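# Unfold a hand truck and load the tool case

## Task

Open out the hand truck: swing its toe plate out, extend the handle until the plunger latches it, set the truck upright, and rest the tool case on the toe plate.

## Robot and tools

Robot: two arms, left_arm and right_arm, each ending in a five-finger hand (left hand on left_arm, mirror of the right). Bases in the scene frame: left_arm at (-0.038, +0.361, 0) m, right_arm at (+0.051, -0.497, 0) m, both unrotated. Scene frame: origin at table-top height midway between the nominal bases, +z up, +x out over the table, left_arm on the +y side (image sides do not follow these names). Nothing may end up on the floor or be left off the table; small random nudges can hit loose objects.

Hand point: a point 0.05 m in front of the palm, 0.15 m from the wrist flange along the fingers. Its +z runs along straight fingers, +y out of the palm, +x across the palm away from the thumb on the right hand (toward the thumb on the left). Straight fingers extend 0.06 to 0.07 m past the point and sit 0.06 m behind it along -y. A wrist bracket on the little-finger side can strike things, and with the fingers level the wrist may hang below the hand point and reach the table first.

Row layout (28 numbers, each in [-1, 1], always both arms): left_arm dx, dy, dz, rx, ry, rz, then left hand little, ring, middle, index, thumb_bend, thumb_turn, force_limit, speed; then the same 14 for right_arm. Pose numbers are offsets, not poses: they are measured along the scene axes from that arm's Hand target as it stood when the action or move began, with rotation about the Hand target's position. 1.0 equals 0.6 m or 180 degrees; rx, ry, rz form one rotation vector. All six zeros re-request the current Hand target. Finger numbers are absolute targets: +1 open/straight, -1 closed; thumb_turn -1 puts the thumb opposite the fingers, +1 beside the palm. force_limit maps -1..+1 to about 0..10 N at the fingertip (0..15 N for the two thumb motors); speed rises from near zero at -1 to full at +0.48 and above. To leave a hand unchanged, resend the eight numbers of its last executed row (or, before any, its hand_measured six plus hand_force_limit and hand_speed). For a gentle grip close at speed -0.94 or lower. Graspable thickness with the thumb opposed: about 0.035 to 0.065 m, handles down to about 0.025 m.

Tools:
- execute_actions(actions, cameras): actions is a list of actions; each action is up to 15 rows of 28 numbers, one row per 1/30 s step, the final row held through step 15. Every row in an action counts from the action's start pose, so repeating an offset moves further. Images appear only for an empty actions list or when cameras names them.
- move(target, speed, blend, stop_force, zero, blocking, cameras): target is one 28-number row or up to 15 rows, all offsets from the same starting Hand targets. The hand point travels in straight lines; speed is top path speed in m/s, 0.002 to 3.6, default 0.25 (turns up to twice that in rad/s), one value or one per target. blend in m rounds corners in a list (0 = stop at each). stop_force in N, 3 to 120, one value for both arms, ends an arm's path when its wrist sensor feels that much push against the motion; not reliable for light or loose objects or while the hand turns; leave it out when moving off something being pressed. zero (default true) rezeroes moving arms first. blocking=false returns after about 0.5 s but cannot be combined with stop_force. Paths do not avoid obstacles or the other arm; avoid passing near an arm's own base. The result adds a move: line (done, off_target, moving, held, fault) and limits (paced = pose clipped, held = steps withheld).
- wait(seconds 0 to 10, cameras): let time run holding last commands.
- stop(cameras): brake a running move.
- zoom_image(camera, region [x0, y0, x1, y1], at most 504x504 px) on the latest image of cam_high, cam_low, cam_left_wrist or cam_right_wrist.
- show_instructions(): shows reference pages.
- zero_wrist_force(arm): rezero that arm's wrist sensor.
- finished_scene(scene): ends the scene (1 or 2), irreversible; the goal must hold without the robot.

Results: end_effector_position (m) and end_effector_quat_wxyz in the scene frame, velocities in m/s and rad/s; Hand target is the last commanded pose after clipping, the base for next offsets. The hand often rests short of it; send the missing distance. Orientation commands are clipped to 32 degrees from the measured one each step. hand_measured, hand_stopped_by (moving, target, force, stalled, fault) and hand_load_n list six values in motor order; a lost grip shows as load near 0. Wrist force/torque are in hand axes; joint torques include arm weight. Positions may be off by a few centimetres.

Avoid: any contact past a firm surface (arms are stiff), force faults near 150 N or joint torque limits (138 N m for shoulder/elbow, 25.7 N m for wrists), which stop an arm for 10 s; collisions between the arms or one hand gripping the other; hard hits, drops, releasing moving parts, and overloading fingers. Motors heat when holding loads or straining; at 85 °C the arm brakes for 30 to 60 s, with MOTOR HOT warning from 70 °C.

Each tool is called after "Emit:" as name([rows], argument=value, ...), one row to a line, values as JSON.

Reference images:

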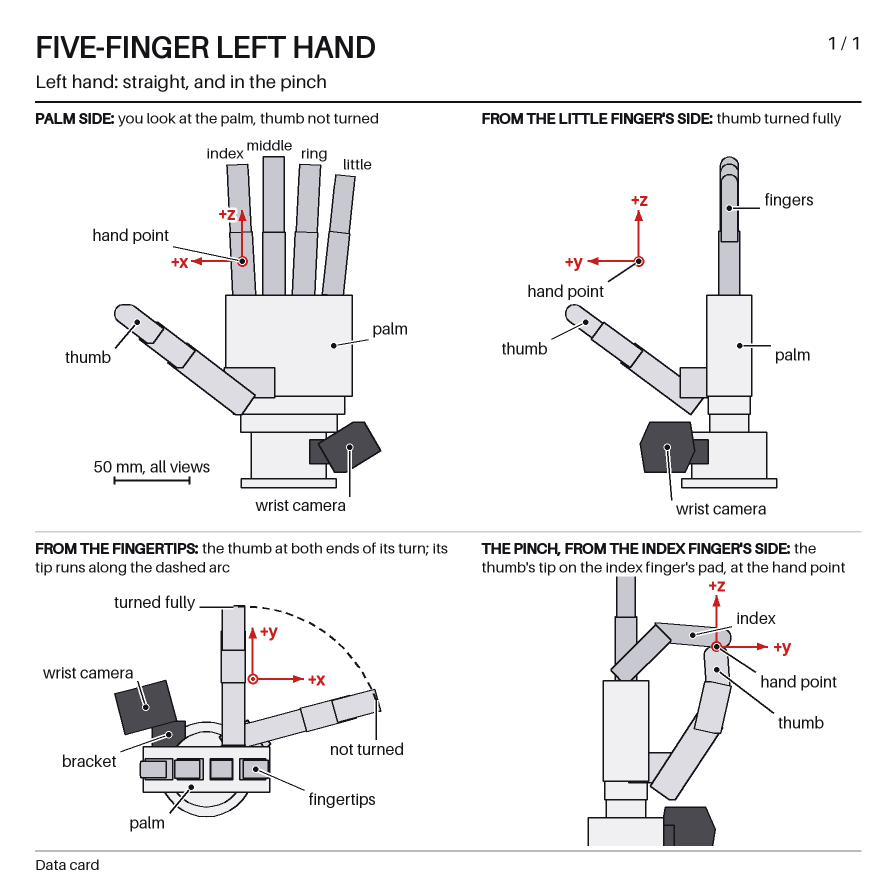

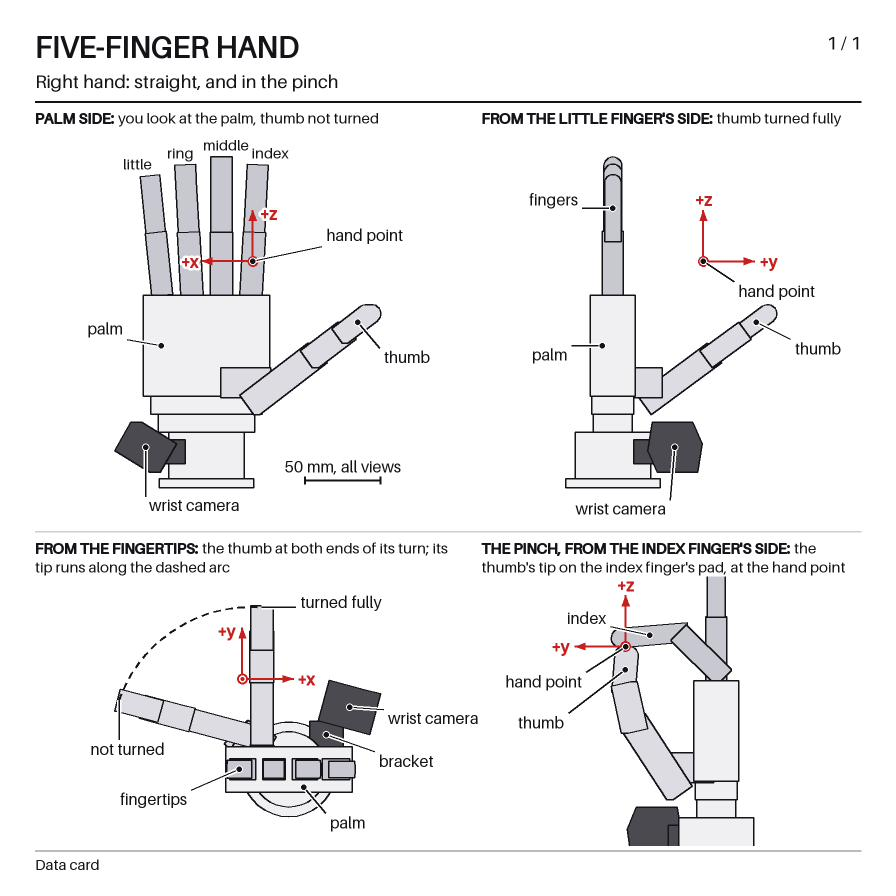

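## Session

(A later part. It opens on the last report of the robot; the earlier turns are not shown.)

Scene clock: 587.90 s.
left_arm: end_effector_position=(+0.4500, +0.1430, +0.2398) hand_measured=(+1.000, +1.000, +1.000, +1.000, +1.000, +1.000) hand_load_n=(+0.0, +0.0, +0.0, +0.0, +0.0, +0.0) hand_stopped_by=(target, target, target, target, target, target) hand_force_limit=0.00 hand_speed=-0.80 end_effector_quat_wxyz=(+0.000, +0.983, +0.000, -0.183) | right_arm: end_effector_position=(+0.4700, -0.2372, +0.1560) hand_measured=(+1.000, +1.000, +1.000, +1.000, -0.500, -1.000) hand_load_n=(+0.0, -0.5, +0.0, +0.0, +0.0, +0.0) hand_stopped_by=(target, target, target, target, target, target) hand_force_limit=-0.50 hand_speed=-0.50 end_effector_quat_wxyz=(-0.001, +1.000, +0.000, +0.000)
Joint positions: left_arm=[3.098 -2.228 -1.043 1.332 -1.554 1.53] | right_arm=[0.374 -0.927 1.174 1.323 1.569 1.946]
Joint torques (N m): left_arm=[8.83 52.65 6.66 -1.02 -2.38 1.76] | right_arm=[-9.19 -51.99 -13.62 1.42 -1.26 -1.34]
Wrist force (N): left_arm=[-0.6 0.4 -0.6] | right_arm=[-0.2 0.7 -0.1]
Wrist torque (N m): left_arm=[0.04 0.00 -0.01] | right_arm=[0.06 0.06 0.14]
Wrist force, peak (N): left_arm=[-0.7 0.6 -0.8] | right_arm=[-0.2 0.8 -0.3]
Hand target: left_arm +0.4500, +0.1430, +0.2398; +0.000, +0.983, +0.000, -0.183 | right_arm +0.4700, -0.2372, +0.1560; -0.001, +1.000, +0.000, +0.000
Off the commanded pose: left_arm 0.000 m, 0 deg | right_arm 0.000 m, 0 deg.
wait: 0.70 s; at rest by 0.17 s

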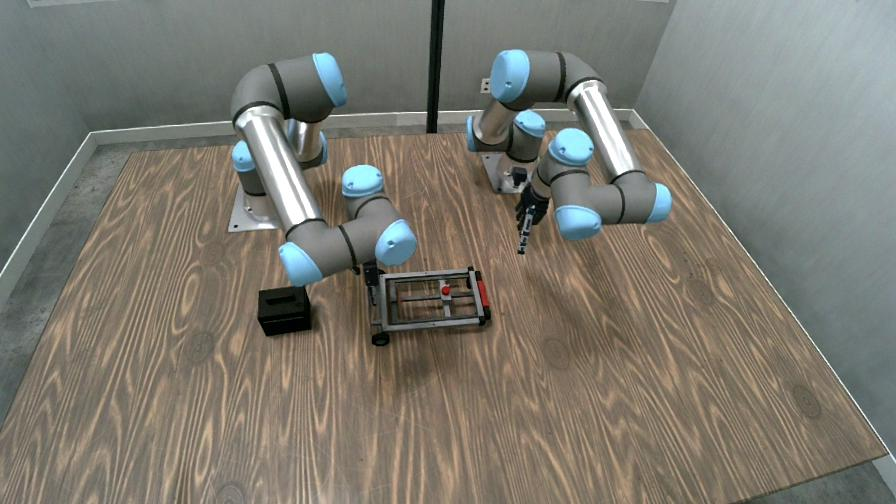

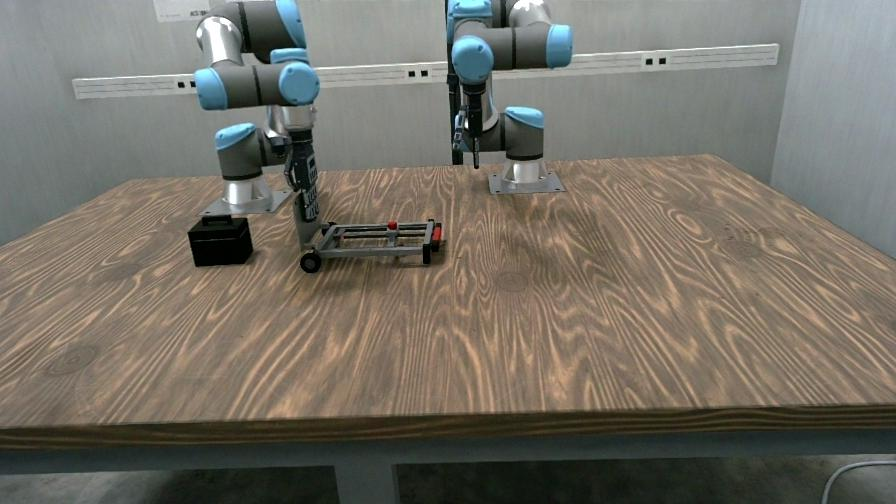

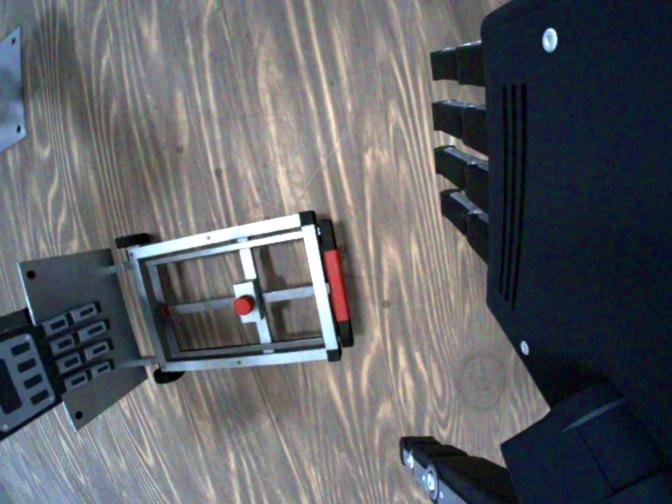

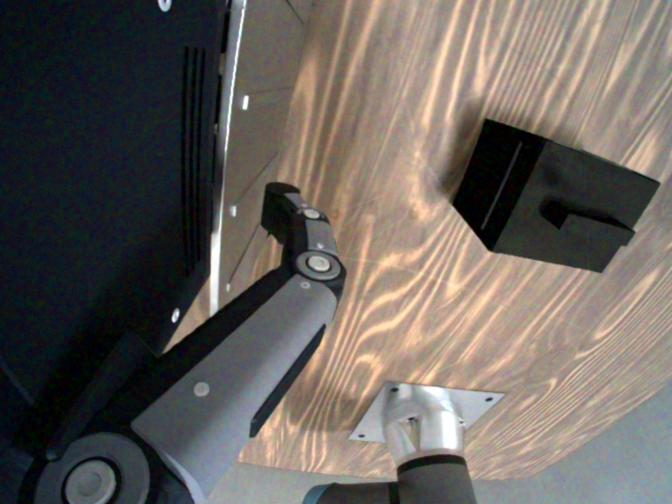

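Emit:
move(target=[0,0,0,0,0,0,1,1,1,1,1,1,0,-0.8,0,-0.05,0,0,0,0,1,1,1,1,-0.5,-1,-0.5,-0.5], speed=0.03, stop_force=4)

Emit:
execute_actions([
  [[0,0,0,0,0,0,1,1,1,1,1,1,0,-0.8,0,0,0,0,0,0,1,1,1,1,-1,-1,-0.4,-0.7]],
])

Emit:
wait(seconds=1, cameras=["cam_left_wrist","cam_low","cam_right_wrist"])

Emit:
zoom_image(camera="cam_low", region=[260, 120, 460, 290])

Scene clock: 594.47 s.
left_arm: end_effector_position=(+0.4500, +0.1430, +0.2398) hand_measured=(+1.000, +1.000, +1.000, +1.000, +1.000, +1.000) hand_load_n=(+0.0, +0.0, +0.0, +0.0, +0.0, +0.0) hand_stopped_by=(target, target, target, target, target, target) hand_force_limit=0.00 hand_speed=-0.80 end_effector_quat_wxyz=(+0.000, +0.983, +0.000, -0.183) | right_arm: end_effector_position=(+0.4700, -0.2393, +0.1560) hand_measured=(+1.000, +1.000, +1.000, +1.000, -0.500, -1.000) hand_load_n=(+0.0, +0.5, +0.0, +0.0, +0.0, +0.0) hand_stopped_by=(target, target, target, target, target, target) hand_force_limit=-0.50 hand_speed=-0.50 end_effector_quat_wxyz=(-0.001, +1.000, +0.000, +0.000)
Joint positions: left_arm=[3.098 -2.228 -1.043 1.332 -1.554 1.53] | right_arm=[0.37 -0.93 1.179 1.321 1.569 1.942]
Joint torques (N m): left_arm=[9.26 52.73 6.68 -1.05 -2.37 1.85] | right_arm=[10.62 -37.62 -26.95 3.59 0.35 1.46]
Wrist force (N): left_arm=[-0.4 0.6 -0.5] | right_arm=[-0.2 0.6 -0.2]
Wrist torque (N m): left_arm=[0.06 -0.03 0.00] | right_arm=[0.06 0.06 -0.01]
Wrist force, peak (N): left_arm=[-0.7 0.5 -0.9] | right_arm=[0.1 -5.7 0.8]
Hand target: left_arm +0.4500, +0.1430, +0.2398; +0.000, +0.983, +0.000, -0.183 | right_arm +0.4700, -0.2393, +0.1560; -0.001, +1.000, +0.000, +0.000 (not the last commanded pose)
Off the commanded pose: left_arm 0.000 m, 0 deg | right_arm 0.028 m, 0 deg.
move: contact (right_arm)

Scene clock: 595.50 s.
left_arm: end_effector_position=(+0.4500, +0.1430, +0.2398) hand_measured=(+1.000, +1.000, +1.000, +1.000, +1.000, +1.000) hand_load_n=(+0.0, +0.0, +0.0, +0.0, +0.0, +0.0) hand_stopped_by=(target, target, target, target, target, target) hand_force_limit=0.00 hand_speed=-0.80 end_effector_quat_wxyz=(+0.000, +0.983, +0.000, -0.183) | right_arm: end_effector_position=(+0.4700, -0.2393, +0.1560) hand_measured=(+1.000, +1.000, +1.000, +1.000, -0.822, -1.000) hand_load_n=(+0.0, +0.0, +0.0, +0.0, +4.5, +1.0) hand_stopped_by=(target, target, target, target, force, target) hand_force_limit=-0.40 hand_speed=-0.70 end_effector_quat_wxyz=(-0.001, +1.000, +0.000, +0.000)
Joint positions: left_arm=[3.098 -2.228 -1.043 1.332 -1.554 1.53] | right_arm=[0.37 -0.93 1.179 1.321 1.569 1.942]
Joint torques (N m): left_arm=[8.92 52.95 7.04 -1.09 -2.4 1.68] | right_arm=[9.29 -38.26 -25.84 3.57 0.37 1.18]
Wrist force (N): left_arm=[-0.6 0.6 -0.6] | right_arm=[-0.3 0.6 -0.3]
Wrist torque (N m): left_arm=[0.05 0.01 -0.02] | right_arm=[0.16 0.04 0.09]
Wrist force, peak (N): left_arm=[-0.8 0.7 -0.5] | right_arm=[-0.3 1.4 0.5]
Hand target: left_arm +0.4500, +0.1430, +0.2398; +0.000, +0.983, +0.000, -0.183 | right_arm +0.4700, -0.2393, +0.1560; -0.001, +1.000, +0.000, +0.000
Off the commanded pose: left_arm 0.000 m, 0 deg | right_arm 0.000 m, 0 deg.

Scene clock: 596.50 s.
left_arm: end_effector_position=(+0.4500, +0.1430, +0.2398) hand_measured=(+1.000, +1.000, +1.000, +1.000, +1.000, +1.000) hand_load_n=(+0.0, +0.0, +0.0, +0.0, +0.0, +0.0) hand_stopped_by=(target, target, target, target, target, target) hand_force_limit=0.00 hand_speed=-0.80 end_effector_quat_wxyz=(+0.000, +0.983, +0.000, -0.183) | right_arm: end_effector_position=(+0.4700, -0.2393, +0.1560) hand_measured=(+1.000, +1.000, +1.000, +1.000, -0.822, -1.000) hand_load_n=(+0.0, -0.5, +0.0, +0.0, +4.0, +1.0) hand_stopped_by=(target, target, target, target, force, target) hand_force_limit=-0.40 hand_speed=-0.70 end_effector_quat_wxyz=(-0.001, +1.000, +0.000, +0.000)
Joint positions: left_arm=[3.098 -2.228 -1.043 1.332 -1.554 1.53] | right_arm=[0.37 -0.93 1.179 1.321 1.569 1.942]
Joint torques (N m): left_arm=[9.28 52.47 6.75 -1.05 -2.24 1.65] | right_arm=[10.45 -39.03 -25.39 3.34 0.19 0.53]
Wrist force (N): left_arm=[-0.3 0.4 -0.5] | right_arm=[-0.2 0.6 -0.3]
Wrist torque (N m): left_arm=[0.02 -0.03 0.01] | right_arm=[0.16 0.03 0.09]
Wrist force, peak (N): left_arm=[-0.8 0.5 -0.7] | right_arm=[-0.2 0.8 -0.5]
Hand target: left_arm +0.4500, +0.1430, +0.2398; +0.000, +0.983, +0.000, -0.183 | right_arm +0.4700, -0.2393, +0.1560; -0.001, +1.000, +0.000, +0.000
Off the commanded pose: left_arm 0.000 m, 0 deg | right_arm 0.000 m, 0 deg.
wait: 1.00 s; at rest by 0.17 s
Images, in order (width x height): cam_low 896x504, cam_left_wrist 672x504, cam_right_wrist 672x504.

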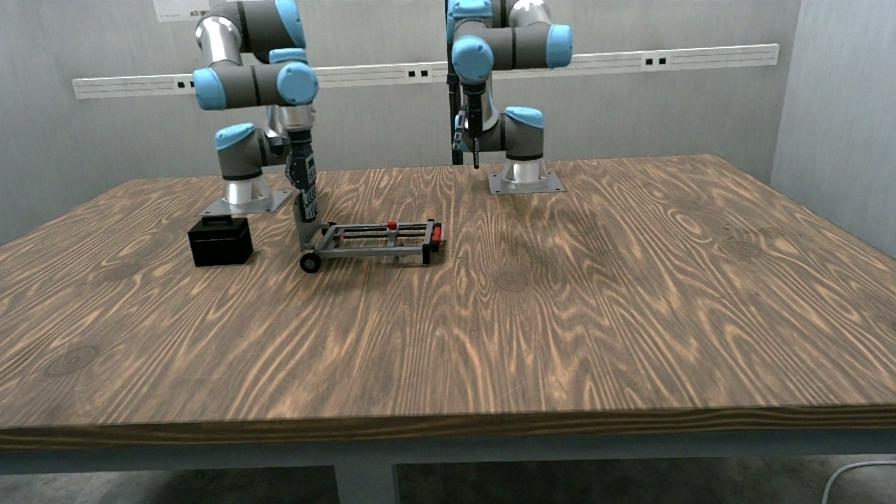

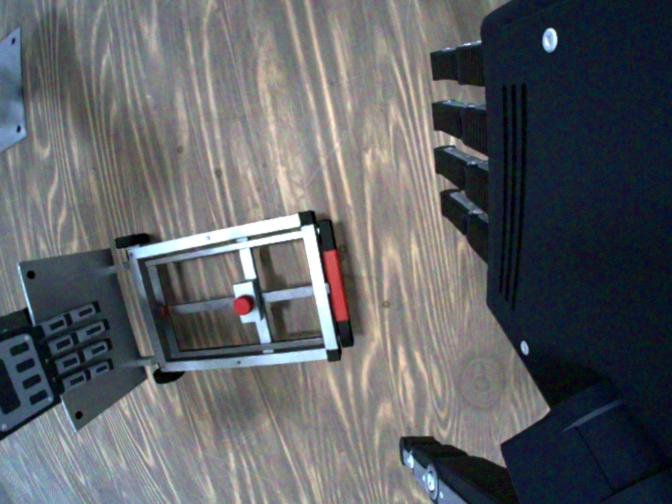

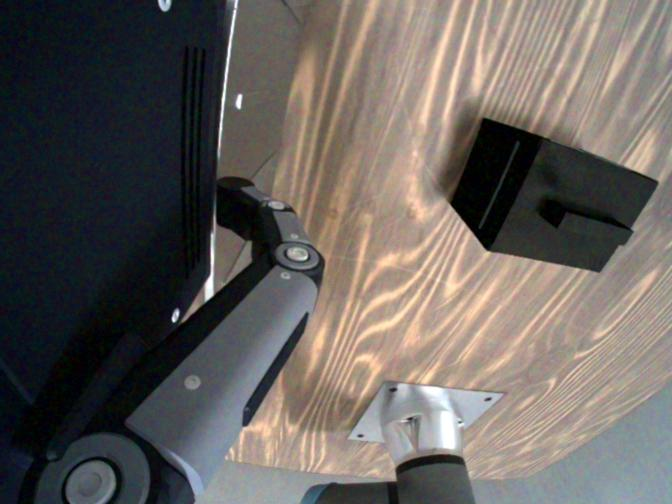

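Scaled by 2.520.

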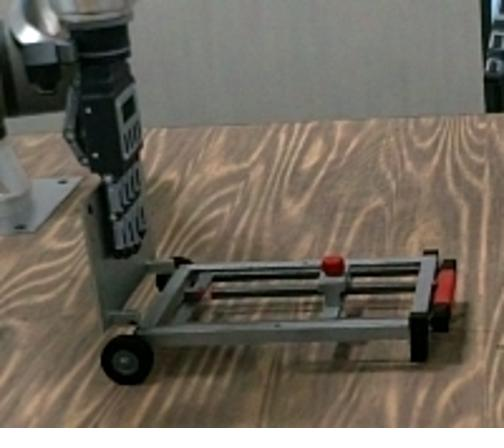

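Emit:
move(target=[0.158,0.07,-0.2,0,-0.117,0,0,0,0,0,1,-1,-0.5,0,0,0,0,0,0,0,1,1,1,1,-1,-1,-0.4,-0.7], speed=0.15)

Emit:
move(target=[0,0.0,-0.2,0,0,0,0,0,0,0,1,-1,-0.5,0,0,0,0,0,0,0,1,1,1,1,-1,-1,-0.4,-0.7], speed=0.03, stop_force=4, cameras=["cam_left_wrist","cam_low","cam_high"])

Emit:
zoom_image(camera="cam_low", region=[360, 120, 530, 290])

Scene clock: 605.90 s.
left_arm: end_effector_position=(+0.5448, +0.1850, +0.1199) hand_measured=(+0.000, +0.000, +0.000, +0.000, +1.000, -1.000) hand_load_n=(+0.0, +0.0, +0.5, +0.0, +0.0, +0.0) hand_stopped_by=(target, target, target, target, target, target) hand_force_limit=-0.50 hand_speed=0.00 end_effector_quat_wxyz=(+0.000, +1.000, +0.000, -0.001) | right_arm: end_effector_position=(+0.4700, -0.2393, +0.1560) hand_measured=(+1.000, +1.000, +1.000, +1.000, -0.822, -1.000) hand_load_n=(+0.0, +0.0, +0.0, +0.5, +4.5, +1.0) hand_stopped_by=(target, target, target, target, force, target) hand_force_limit=-0.40 hand_speed=-0.70 end_effector_quat_wxyz=(-0.001, +1.000, +0.000, +0.000)
Joint positions: left_arm=[3.174 -2.27 -1.176 1.874 -1.57 1.603] | right_arm=[0.37 -0.93 1.179 1.321 1.569 1.942]
Joint torques (N m): left_arm=[9.76 34.22 6.76 -0.53 2.4 2.78] | right_arm=[9.55 -42.41 -20.45 2.85 0.27 -1.2]
Wrist force (N): left_arm=[0.1 0.7 -0.6] | right_arm=[-0.1 0.6 -0.1]
Wrist torque (N m): left_arm=[0.06 -0.12 0.04] | right_arm=[0.14 0.02 0.09]
Wrist force, peak (N): left_arm=[-0.7 0.9 -1.0] | right_arm=[-0.1 1.0 -0.2]
Hand target: left_arm +0.5448, +0.1850, +0.1198; +0.000, +1.000, +0.000, -0.001 | right_arm +0.4700, -0.2393, +0.1560; -0.001, +1.000, +0.000, +0.000
Off the commanded pose: left_arm 0.000 m, 0 deg | right_arm 0.000 m, 0 deg.
move: done

Scene clock: 610.30 s.
left_arm: end_effector_position=(+0.5448, +0.1850, +0.0283) hand_measured=(+0.000, +0.000, +0.000, +0.000, +1.000, -1.000) hand_load_n=(+0.0, +0.0, -1.5, +0.0, +0.0, +0.0) hand_stopped_by=(target, target, target, target, target, target) hand_force_limit=-0.50 hand_speed=0.00 end_effector_quat_wxyz=(+0.000, +1.000, +0.000, -0.001) | right_arm: end_effector_position=(+0.4700, -0.2393, +0.1560) hand_measured=(+1.000, +1.000, +1.000, +1.000, -0.822, -1.000) hand_load_n=(+0.5, +0.0, +0.0, +0.0, +4.5, +1.0) hand_stopped_by=(target, target, target, target, force, target) hand_force_limit=-0.40 hand_speed=-0.70 end_effector_quat_wxyz=(-0.001, +1.000, +0.000, +0.000)
Joint positions: left_arm=[3.174 -2.359 -1.271 2.057 -1.57 1.603] | right_arm=[0.37 -0.93 1.179 1.321 1.569 1.942]
Joint torques (N m): left_arm=[-8.93 54.35 26.15 -4.19 0.4 2.27] | right_arm=[8.77 -45.54 -16.04 2.32 0.44 -1.12]
Wrist force (N): left_arm=[-0.7 0.2 -2.8] | right_arm=[-0.3 0.5 -0.3]
Wrist torque (N m): left_arm=[0.02 -0.14 0.05] | right_arm=[0.16 0.05 0.08]
Wrist force, peak (N): left_arm=[-1.1 -8.8 -18.8] | right_arm=[-0.4 0.9 -0.5]
Hand target: left_arm +0.5448, +0.1850, +0.0283; +0.000, +1.000, +0.000, -0.001 (not the last commanded pose) | right_arm +0.4700, -0.2393, +0.1560; -0.001, +1.000, +0.000, +0.000
Off the commanded pose: left_arm 0.028 m, 0 deg | right_arm 0.000 m, 0 deg.
move: contact (left_arm)
Images, in order (width x height): cam_high 896x504, cam_low 896x504, cam_left_wrist 672x504.

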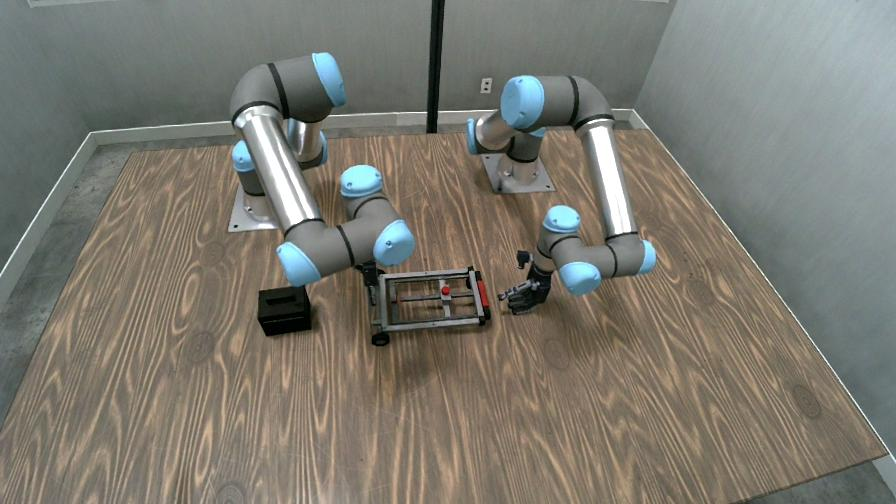

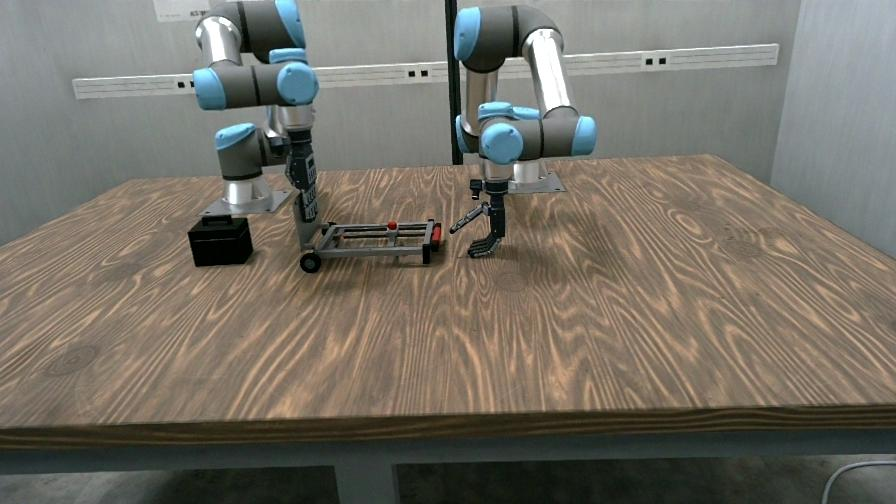

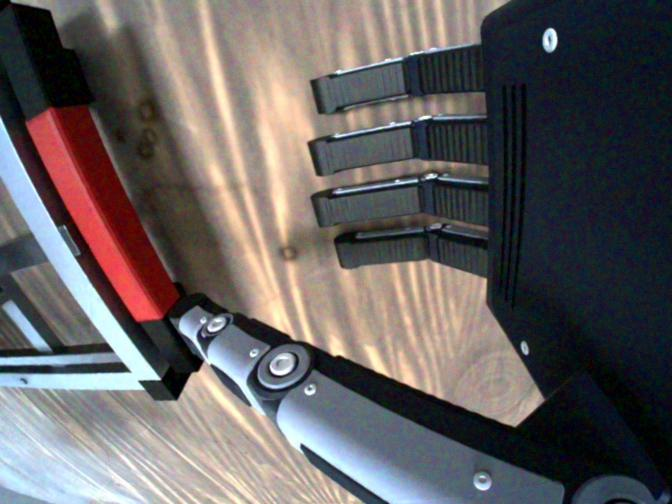

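Scaled by 2.965.

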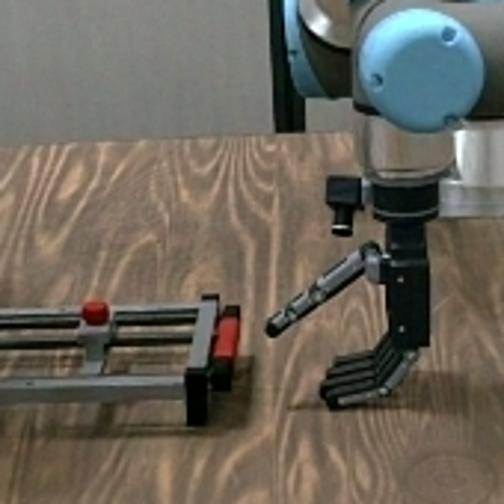

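Emit:
move([
  [0,0,0.0095,0,0,0,0,0,0,0,1,-1,-0.5,0,0,0,0,0,0,0,1,1,1,1,-1,-1,-0.4,-0.7],
  [-0.0163,-0.1283,0.0095,0,0,0,0,0,0,0,1,-1,-0.5,0,0,0,0,0,0,0,1,1,1,1,-1,-1,-0.4,-0.7],
], speed=0.06, stop_force=5, cameras=["cam_left_wrist","cam_low","cam_high"])

Emit:
zoom_image(camera="cam_low", region=[360, 150, 500, 290])

Scene clock: 657.50 s.
left_arm: end_effector_position=(+0.5350, +0.1080, +0.0340) hand_measured=(+0.000, +0.000, +0.000, +0.000, +1.000, -1.000) hand_load_n=(+0.0, +0.0, +0.0, +0.0, +0.0, +0.0) hand_stopped_by=(target, target, target, target, target, target) hand_force_limit=-0.50 hand_speed=0.00 end_effector_quat_wxyz=(+0.000, +1.000, +0.000, -0.001) | right_arm: end_effector_position=(+0.4700, -0.2393, +0.1560) hand_measured=(+1.000, +1.000, +1.000, +1.000, -0.822, -1.000) hand_load_n=(+0.0, +0.0, +0.0, +0.5, +4.5, +1.0) hand_stopped_by=(target, target, target, target, force, target) hand_force_limit=-0.40 hand_speed=-0.70 end_effector_quat_wxyz=(-0.001, +1.000, +0.000, +0.000)
Joint positions: left_arm=[3.034 -2.378 -1.218 2.024 -1.57 1.464] | right_arm=[0.37 -0.93 1.179 1.321 1.569 1.942]
Joint torques (N m): left_arm=[-9.69 36.84 26.99 -4.44 -2.46 -2.5] | right_arm=[8.99 -50.08 -14.55 1.67 0.55 -1.05]
Wrist force (N): left_arm=[0.1 0.6 -0.8] | right_arm=[-0.3 0.3 -0.3]
Wrist torque (N m): left_arm=[0.07 -0.14 0.21] | right_arm=[0.12 0.03 0.08]
Wrist force, peak (N): left_arm=[-0.7 0.3 -3.2] | right_arm=[-0.3 0.8 -0.4]
Hand target: left_arm +0.5350, +0.1080, +0.0340; +0.000, +1.000, +0.000, -0.001 | right_arm +0.4700, -0.2393, +0.1560; -0.001, +1.000, +0.000, +0.000
Off the commanded pose: left_arm 0.000 m, 0 deg | right_arm 0.000 m, 0 deg.
move: done
Images, in order (width x height): cam_high 896x504, cam_low 896x504, cam_left_wrist 672x504.

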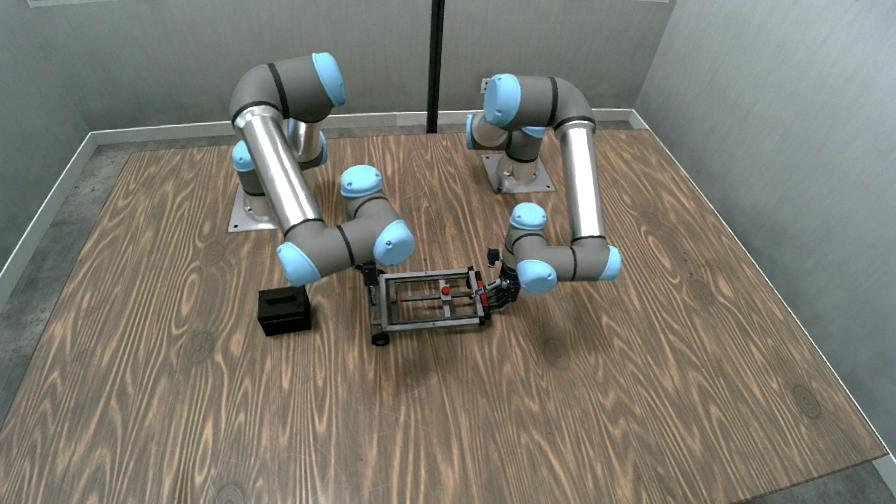

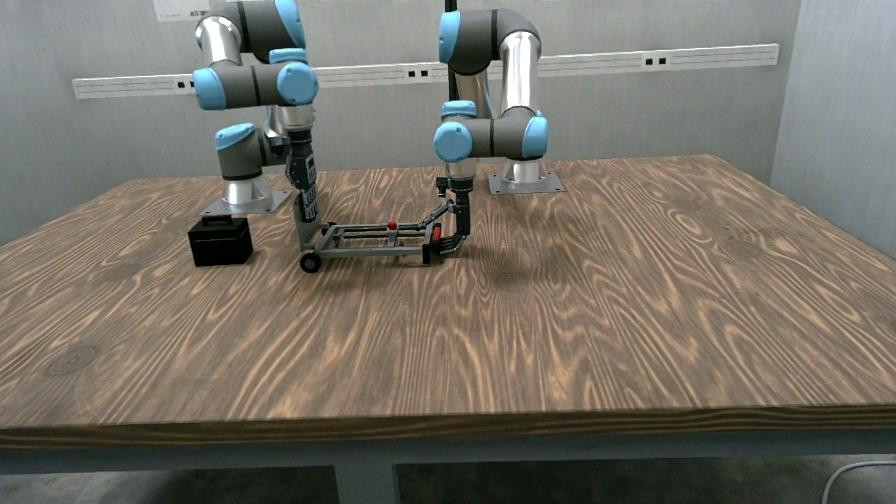

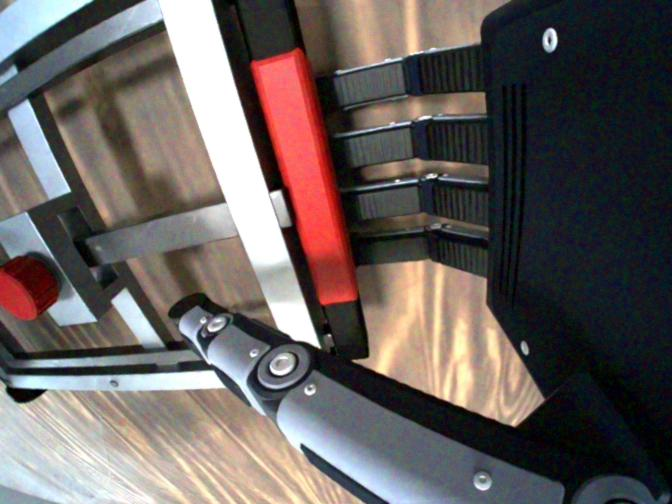

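Scaled by 3.600.

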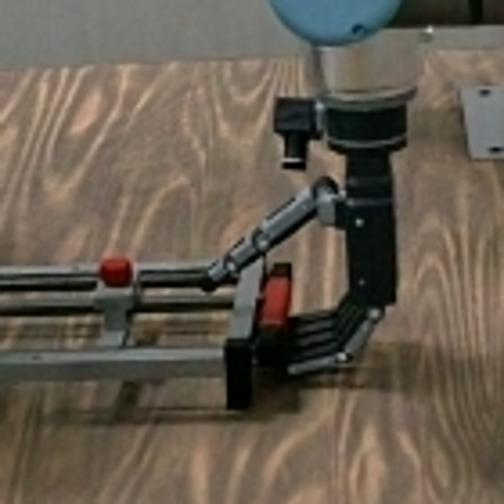

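Emit:
move([
  [0,-0.0133,0,0,0,0,0,0,0,0,1,-1,-0.5,0,0,0,0,0,0,0,1,1,1,1,-1,-1,-0.4,-0.7],
], speed=0.04, stop_force=5)

Emit:
move([
  [0,0,0.02,0,0,0,0,0,0,0,1,-1,-0.5,0,0,0,0,0,0,0,1,1,1,1,-1,-1,-0.4,-0.7],
], speed=0.03, stop_force=3, cameras=["cam_left_wrist","cam_low"])

Emit:
zoom_image(camera="cam_low", region=[360, 150, 500, 290])

Scene clock: 673.13 s.
left_arm: end_effector_position=(+0.5350, +0.1000, +0.0340) hand_measured=(+0.000, +0.000, +0.000, +0.000, +1.000, -1.000) hand_load_n=(+0.0, +0.0, +0.0, +0.0, +0.0, +0.0) hand_stopped_by=(target, target, target, target, target, target) hand_force_limit=-0.50 hand_speed=0.00 end_effector_quat_wxyz=(+0.000, +1.000, +0.000, -0.001) | right_arm: end_effector_position=(+0.4700, -0.2393, +0.1560) hand_measured=(+1.000, +1.000, +1.000, +1.000, -0.822, -1.000) hand_load_n=(+0.0, +0.0, +0.0, +0.0, +4.5, +0.5) hand_stopped_by=(target, target, target, target, force, target) hand_force_limit=-0.40 hand_speed=-0.70 end_effector_quat_wxyz=(-0.001, +1.000, +0.000, +0.000)
Joint positions: left_arm=[3.02 -2.385 -1.206 2.019 -1.57 1.45] | right_arm=[0.37 -0.93 1.179 1.321 1.569 1.942]
Joint torques (N m): left_arm=[-9.47 37.04 26.71 -4.35 0.01 -2.47] | right_arm=[8.19 -49.93 -14.66 1.1 0.54 -1]
Wrist force (N): left_arm=[0.0 0.3 -0.6] | right_arm=[-0.4 0.6 -0.3]
Wrist torque (N m): left_arm=[0.02 -0.12 0.21] | right_arm=[0.16 0.06 0.07]
Wrist force, peak (N): left_arm=[0.0 0.7 -0.7] | right_arm=[-0.4 0.9 -0.3]
Hand target: left_arm +0.5350, +0.1000, +0.0340; +0.000, +1.000, +0.000, -0.001 | right_arm +0.4700, -0.2393, +0.1560; -0.001, +1.000, +0.000, +0.000
Off the commanded pose: left_arm 0.000 m, 0 deg | right_arm 0.000 m, 0 deg.
move: done

Scene clock: 674.63 s.
left_arm: end_effector_position=(+0.5350, +0.1000, +0.0412) hand_measured=(+0.000, +0.000, +0.000, +0.000, +1.000, -1.000) hand_load_n=(+1.0, +1.0, +0.5, +0.0, +0.0, +0.0) hand_stopped_by=(target, target, target, target, target, target) hand_force_limit=-0.50 hand_speed=0.00 end_effector_quat_wxyz=(+0.000, +1.000, +0.000, -0.001) | right_arm: end_effector_position=(+0.4700, -0.2393, +0.1560) hand_measured=(+1.000, +1.000, +1.000, +1.000, -0.822, -1.000) hand_load_n=(+0.0, +0.0, +0.0, +0.0, +4.5, +0.5) hand_stopped_by=(target, target, target, target, force, target) hand_force_limit=-0.40 hand_speed=-0.70 end_effector_quat_wxyz=(-0.001, +1.000, +0.000, +0.000)
Joint positions: left_arm=[3.02 -2.377 -1.2 2.005 -1.57 1.45] | right_arm=[0.37 -0.93 1.179 1.321 1.569 1.942]
Joint torques (N m): left_arm=[-5.24 38.54 5.08 -0.77 0.93 -2.41] | right_arm=[8.05 -49.45 -14.97 1.05 0.47 -1.15]
Wrist force (N): left_arm=[0.2 0.3 2.2] | right_arm=[-0.1 0.2 -0.2]
Wrist torque (N m): left_arm=[-0.03 0.00 0.23] | right_arm=[0.14 0.03 0.10]
Wrist force, peak (N): left_arm=[0.0 1.8 6.9] | right_arm=[-0.3 0.7 -0.4]
Hand target: left_arm +0.5350, +0.1000, +0.0412; +0.000, +1.000, +0.000, -0.001 (not the last commanded pose) | right_arm +0.4700, -0.2393, +0.1560; -0.001, +1.000, +0.000, +0.000
Off the commanded pose: left_arm 0.005 m, 0 deg | right_arm 0.000 m, 0 deg.
move: contact (left_arm)
Images, in order (width x height): cam_low 896x504, cam_left_wrist 672x504.

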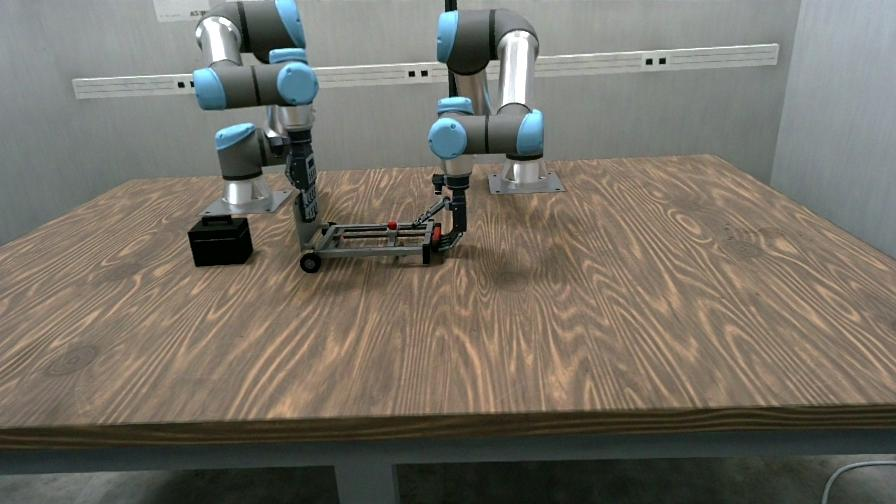

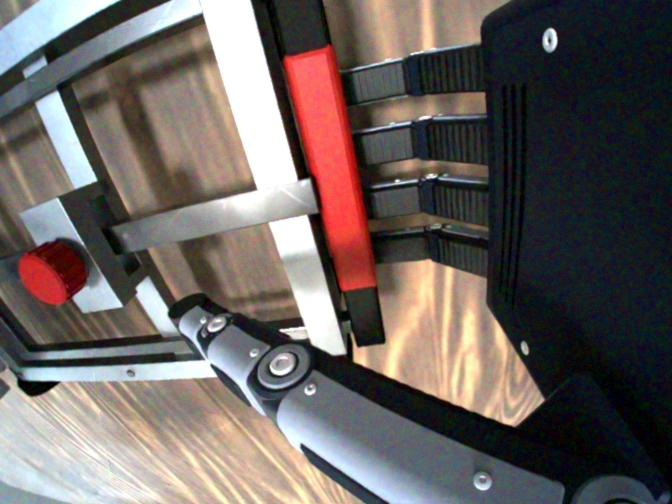

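Scaled by 3.600.

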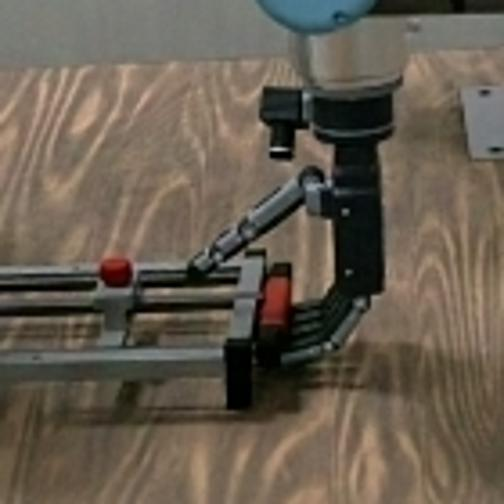

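Emit:
execute_actions([
  [[0,0,0,0,0,0,0,0,0,0,-0.6,-1,-0.4,-0.7,0,0,0,0,0,0,1,1,1,1,-1,-1,-0.4,-0.7]],
])

Emit:
wait(seconds=1.5, cameras=["cam_left_wrist","cam_low"])

Emit:
zoom_image(camera="cam_low", region=[360, 150, 500, 290])

Scene clock: 682.10 s.
left_arm: end_effector_position=(+0.5350, +0.1000, +0.0412) hand_measured=(+0.000, +0.000, +0.000, +0.000, +0.406, -1.000) hand_load_n=(+1.5, +1.5, +0.0, +0.0, +5.0, +0.5) hand_stopped_by=(target, target, target, target, force, target) hand_force_limit=-0.40 hand_speed=-0.70 end_effector_quat_wxyz=(+0.000, +1.000, +0.000, -0.001) | right_arm: end_effector_position=(+0.4700, -0.2393, +0.1560) hand_measured=(+1.000, +1.000, +1.000, +1.000, -0.822, -1.000) hand_load_n=(+0.0, +0.0, +0.0, +0.5, +4.5, +1.0) hand_stopped_by=(target, target, target, target, force, target) hand_force_limit=-0.40 hand_speed=-0.70 end_effector_quat_wxyz=(-0.001, +1.000, +0.000, +0.000)
Joint positions: left_arm=[3.02 -2.377 -1.2 2.005 -1.57 1.45] | right_arm=[0.37 -0.93 1.179 1.321 1.569 1.942]
Joint torques (N m): left_arm=[9.04 38.37 5.79 -1.04 1.01 -1.67] | right_arm=[7.53 -49.93 -14.9 1.06 0.6 -1.1]
Wrist force (N): left_arm=[0.1 0.9 -4.4] | right_arm=[0.0 0.3 -0.2]
Wrist torque (N m): left_arm=[-0.06 -0.04 0.26] | right_arm=[0.16 0.02 0.10]
Wrist force, peak (N): left_arm=[0.2 2.3 -4.2] | right_arm=[-0.1 0.6 -0.3]
Hand target: left_arm +0.5350, +0.1000, +0.0412; +0.000, +1.000, +0.000, -0.001 | right_arm +0.4700, -0.2393, +0.1560; -0.001, +1.000, +0.000, +0.000
Off the commanded pose: left_arm 0.000 m, 0 deg | right_arm 0.000 m, 0 deg.

Scene clock: 683.60 s.
left_arm: end_effector_position=(+0.5350, +0.1000, +0.0412) hand_measured=(+0.000, +0.000, +0.000, +0.000, +0.406, -1.000) hand_load_n=(+1.5, +1.5, +0.0, +0.0, +5.0, +0.5) hand_stopped_by=(target, target, target, target, force, target) hand_force_limit=-0.40 hand_speed=-0.70 end_effector_quat_wxyz=(+0.000, +1.000, +0.000, -0.001) | right_arm: end_effector_position=(+0.4700, -0.2393, +0.1560) hand_measured=(+1.000, +1.000, +1.000, +1.000, -0.822, -1.000) hand_load_n=(+0.0, +0.0, +0.0, +0.5, +4.5, +0.5) hand_stopped_by=(target, target, target, target, force, target) hand_force_limit=-0.40 hand_speed=-0.70 end_effector_quat_wxyz=(-0.001, +1.000, +0.000, +0.000)
Joint positions: left_arm=[3.02 -2.377 -1.2 2.005 -1.57 1.45] | right_arm=[0.37 -0.93 1.179 1.321 1.569 1.942]
Joint torques (N m): left_arm=[8.65 38.57 7.14 -1.36 0.98 -1.54] | right_arm=[8.08 -50.42 -14.74 1.01 0.53 -1.11]
Wrist force (N): left_arm=[0.4 0.8 -4.2] | right_arm=[0.0 0.3 -0.3]
Wrist torque (N m): left_arm=[-0.09 -0.07 0.28] | right_arm=[0.18 0.02 0.11]
Wrist force, peak (N): left_arm=[0.5 1.0 -4.7] | right_arm=[-0.2 0.7 -0.1]
Hand target: left_arm +0.5350, +0.1000, +0.0412; +0.000, +1.000, +0.000, -0.001 | right_arm +0.4700, -0.2393, +0.1560; -0.001, +1.000, +0.000, +0.000
Off the commanded pose: left_arm 0.000 m, 0 deg | right_arm 0.000 m, 0 deg.
wait: 1.50 s; at rest by 0.17 s
Images, in order (width x height): cam_low 896x504, cam_left_wrist 672x504.

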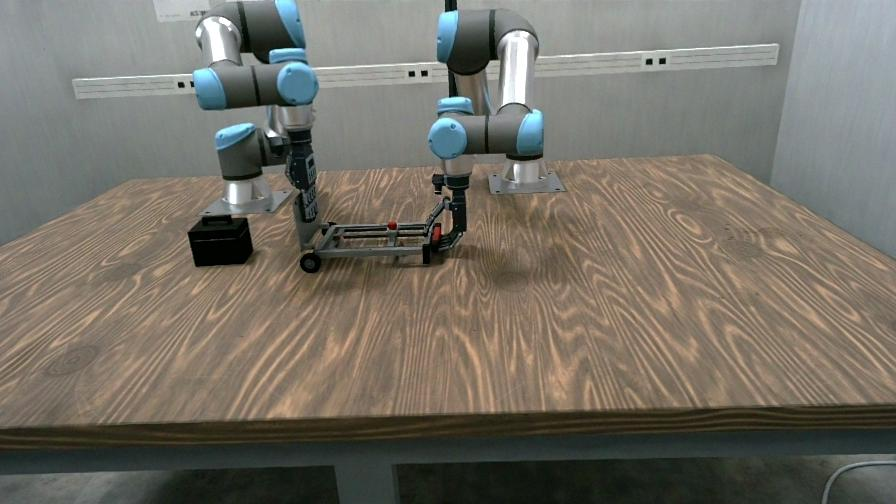

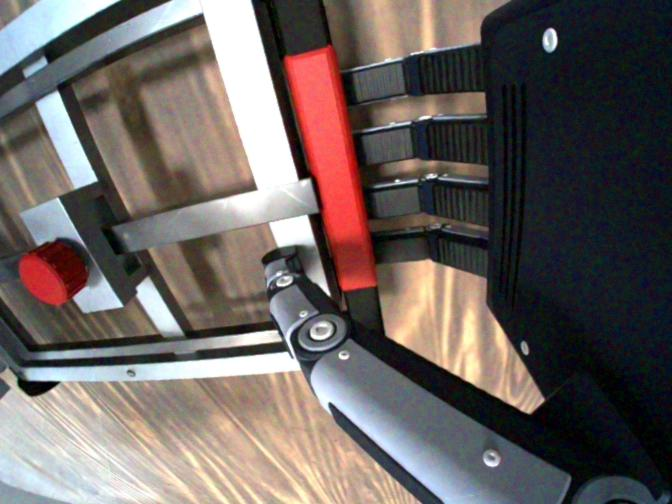

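Scaled by 3.600.

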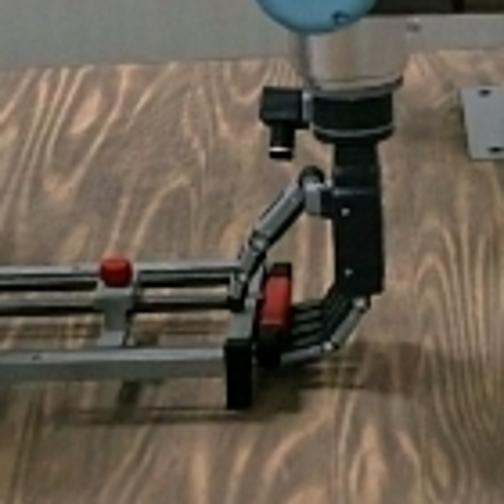

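Emit:
execute_actions([
  [[0,0,0,0,0,0,0,0,0,0,1,-1,-0.4,0,0,0,0,0,0,0,1,1,1,1,-1,-1,-0.4,-0.7]],
])

Emit:
move([
  [0,0,-0.0083,0,0,0,0,0,0,0,1,-1,-0.4,0,0,0,0,0,0,0,1,1,1,1,-1,-1,-0.4,-0.7],
  [0,0.083,-0.0083,0,0,0,0,0,0,0,1,-1,-0.4,0,0,0,0,0,0,0,1,1,1,1,-1,-1,-0.4,-0.7],
  [0,0.083,0.018,0,0,0,0.2,0.2,0.2,0.2,1,-1,-0.4,0,0,0,0,0,0,0,1,1,1,1,-1,-1,-0.4,-0.7],
], speed=0.08)

Emit:
move([
  [0,-0.0967,0,0,0,0,0.2,0.2,0.2,0.2,1,-1,-0.4,0,0,0,0,0,0,0,1,1,1,1,-1,-1,-0.4,-0.7],
], speed=0.05, stop_force=5)

Emit:
move([
  [0,0,0.025,0,0,0,0.2,0.2,0.2,0.2,1,-1,-0.4,0,0,0,0,0,0,0,1,1,1,1,-1,-1,-0.4,-0.7],
], speed=0.03, stop_force=3, cameras=["cam_left_wrist","cam_low"])

Emit:
zoom_image(camera="cam_low", region=[360, 150, 500, 290])

Scene clock: 696.13 s.
left_arm: end_effector_position=(+0.5350, +0.1000, +0.0412) hand_measured=(+0.000, +0.000, +0.000, +0.000, +1.000, -1.000) hand_load_n=(+1.0, +1.0, +0.0, +0.0, +0.0, +0.0) hand_stopped_by=(target, target, target, target, target, target) hand_force_limit=-0.40 hand_speed=0.00 end_effector_quat_wxyz=(+0.000, +1.000, +0.000, -0.001) | right_arm: end_effector_position=(+0.4700, -0.2393, +0.1560) hand_measured=(+1.000, +1.000, +1.000, +1.000, -0.822, -1.000) hand_load_n=(+0.0, +0.5, +0.0, +0.0, +4.5, +1.0) hand_stopped_by=(target, target, target, target, force, target) hand_force_limit=-0.40 hand_speed=-0.70 end_effector_quat_wxyz=(-0.001, +1.000, +0.000, +0.000)
Joint positions: left_arm=[3.02 -2.377 -1.2 2.005 -1.57 1.45] | right_arm=[0.37 -0.93 1.179 1.321 1.569 1.942]
Joint torques (N m): left_arm=[8.68 39.38 8.36 -1.58 0.94 -1.01] | right_arm=[7.48 -50.17 -14.92 1.08 0.54 -1.08]
Wrist force (N): left_arm=[0.1 0.4 2.2] | right_arm=[-0.1 0.2 -0.2]
Wrist torque (N m): left_arm=[0.01 0.03 0.21] | right_arm=[0.13 0.03 0.09]
Wrist force, peak (N): left_arm=[0.5 1.1 -4.5] | right_arm=[-0.3 0.2 -0.6]
Hand target: left_arm +0.5350, +0.1000, +0.0412; +0.000, +1.000, +0.000, -0.001 | right_arm +0.4700, -0.2393, +0.1560; -0.001, +1.000, +0.000, +0.000
Off the commanded pose: left_arm 0.000 m, 0 deg | right_arm 0.000 m, 0 deg.

Scene clock: 698.97 s.
left_arm: end_effector_position=(+0.5350, +0.1498, +0.0520) hand_measured=(+0.200, +0.200, +0.200, +0.200, +1.000, -1.000) hand_load_n=(+0.0, +0.5, +0.0, +0.0, +0.0, +0.0) hand_stopped_by=(target, target, target, target, target, target) hand_force_limit=-0.40 hand_speed=0.00 end_effector_quat_wxyz=(+0.000, +1.000, +0.000, -0.001) | right_arm: end_effector_position=(+0.4700, -0.2393, +0.1560) hand_measured=(+1.000, +1.000, +1.000, +1.000, -0.822, -1.000) hand_load_n=(+0.0, +0.0, +0.0, +0.5, +4.5, +1.0) hand_stopped_by=(target, target, target, target, force, target) hand_force_limit=-0.40 hand_speed=-0.70 end_effector_quat_wxyz=(-0.001, +1.000, +0.000, +0.000)
Joint positions: left_arm=[3.11 -2.33 -1.257 2.014 -1.57 1.539] | right_arm=[0.37 -0.93 1.179 1.321 1.569 1.942]
Joint torques (N m): left_arm=[9.42 54.8 26.97 -4.41 1.12 2.71] | right_arm=[6.79 -49.74 -15.16 1.16 0.46 -1.1]
Wrist force (N): left_arm=[-0.1 0.8 -0.3] | right_arm=[0.0 0.1 -0.1]
Wrist torque (N m): left_arm=[0.09 -0.07 0.03] | right_arm=[0.12 0.01 0.09]
Wrist force, peak (N): left_arm=[0.2 0.5 2.3] | right_arm=[-0.3 0.5 -0.1]
Hand target: left_arm +0.5350, +0.1498, +0.0520; +0.000, +1.000, +0.000, -0.001 | right_arm +0.4700, -0.2393, +0.1560; -0.001, +1.000, +0.000, +0.000
Off the commanded pose: left_arm 0.000 m, 0 deg | right_arm 0.000 m, 0 deg.
move: done

Scene clock: 701.27 s.
left_arm: end_effector_position=(+0.5349, +0.0959, +0.0520) hand_measured=(+0.200, +0.200, +0.200, +0.200, +1.000, -1.000) hand_load_n=(+2.5, +2.0, +0.0, +0.0, +0.0, +0.0) hand_stopped_by=(target, target, target, target, target, target) hand_force_limit=-0.40 hand_speed=0.00 end_effector_quat_wxyz=(+0.001, +1.000, +0.000, +0.000) | right_arm: end_effector_position=(+0.4700, -0.2393, +0.1560) hand_measured=(+1.000, +1.000, +1.000, +1.000, -0.822, -1.000) hand_load_n=(+0.0, +0.0, +0.0, +0.0, +4.0, +0.5) hand_stopped_by=(target, target, target, target, force, target) hand_force_limit=-0.40 hand_speed=-0.70 end_effector_quat_wxyz=(-0.001, +1.000, +0.000, +0.000)
Joint positions: left_arm=[3.013 -2.369 -1.185 1.982 -1.57 1.443] | right_arm=[0.37 -0.93 1.179 1.321 1.569 1.942]
Joint torques (N m): left_arm=[9.23 58.78 5.64 -1.04 1.84 2.68] | right_arm=[7.93 -49.23 -15.26 1.15 0.5 -1.03]
Wrist force (N): left_arm=[0.1 -0.5 4.1] | right_arm=[0.1 1.6 -0.7]
Wrist torque (N m): left_arm=[-0.07 0.15 0.10] | right_arm=[0.19 0.03 0.11]
Wrist force, peak (N): left_arm=[0.2 -5.3 6.1] | right_arm=[0.3 1.8 -0.6]
Hand target: left_arm +0.5349, +0.0959, +0.0520; +0.001, +1.000, +0.000, +0.000 (not the last commanded pose) | right_arm +0.4700, -0.2393, +0.1560; -0.001, +1.000, +0.000, +0.000
Off the commanded pose: left_arm 0.004 m, 0 deg | right_arm 0.000 m, 0 deg.
move: contact (left_arm)

Scene clock: 702.47 s.
left_arm: end_effector_position=(+0.5348, +0.0960, +0.0527) hand_measured=(+0.200, +0.200, +0.200, +0.200, +1.000, -1.000) hand_load_n=(+3.0, +3.0, +0.0, +0.0, +0.0, +0.0) hand_stopped_by=(target, target, target, target, target, target) hand_force_limit=-0.40 hand_speed=0.00 end_effector_quat_wxyz=(+0.001, +1.000, +0.000, -0.001) | right_arm: end_effector_position=(+0.4700, -0.2393, +0.1560) hand_measured=(+1.000, +1.000, +1.000, +1.000, -0.822, -1.000) hand_load_n=(+0.0, +0.0, +0.0, +0.0, +3.5, +1.0) hand_stopped_by=(target, target, target, target, force, target) hand_force_limit=-0.40 hand_speed=-0.70 end_effector_quat_wxyz=(-0.001, +1.000, +0.000, +0.000)
Joint positions: left_arm=[3.013 -2.368 -1.185 1.981 -1.57 1.443] | right_arm=[0.37 -0.93 1.179 1.321 1.569 1.942]
Joint torques (N m): left_arm=[5.4 40.32 6.18 -1.11 1.86 2.47] | right_arm=[7.55 -49.4 -14.99 1.2 0.6 -0.9]
Wrist force (N): left_arm=[0.1 -2.2 5.4] | right_arm=[0.3 -1.6 -1.4]
Wrist torque (N m): left_arm=[-0.09 0.19 0.20] | right_arm=[0.20 0.06 0.12]
Wrist force, peak (N): left_arm=[0.7 -1.3 7.9] | right_arm=[0.0 2.9 -0.9]
Hand target: left_arm +0.5348, +0.0959, +0.0527; +0.001, +1.000, +0.000, -0.001 (not the last commanded pose) | right_arm +0.4700, -0.2393, +0.1560; -0.001, +1.000, +0.000, +0.000
Off the commanded pose: left_arm 0.014 m, 0 deg | right_arm 0.000 m, 0 deg.
move: contact (left_arm)
Images, in order (width x height): cam_low 896x504, cam_left_wrist 672x504.

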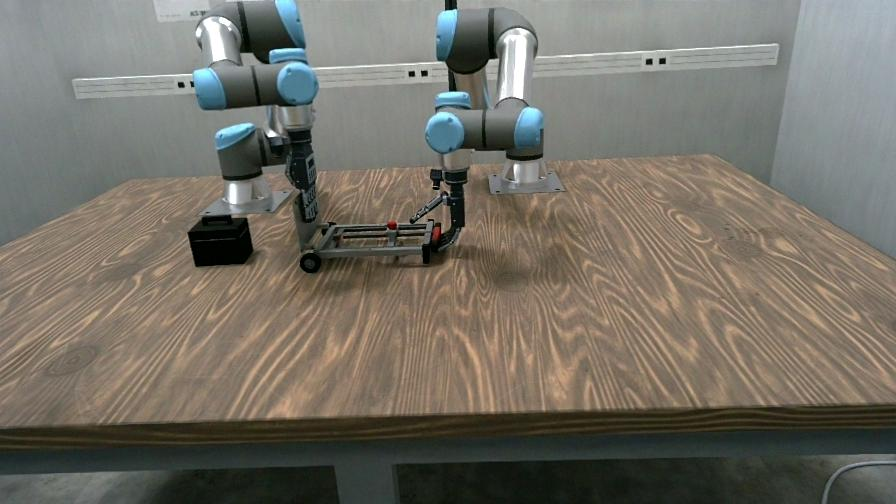

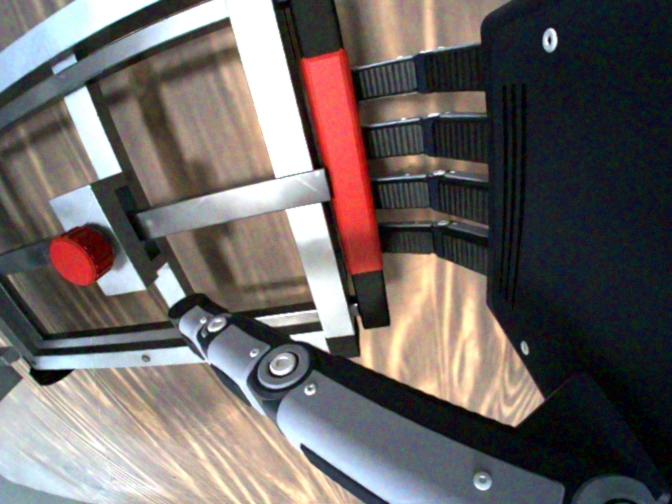

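Scaled by 3.600.

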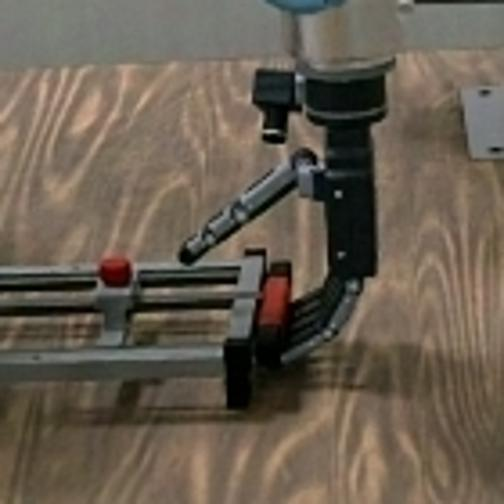

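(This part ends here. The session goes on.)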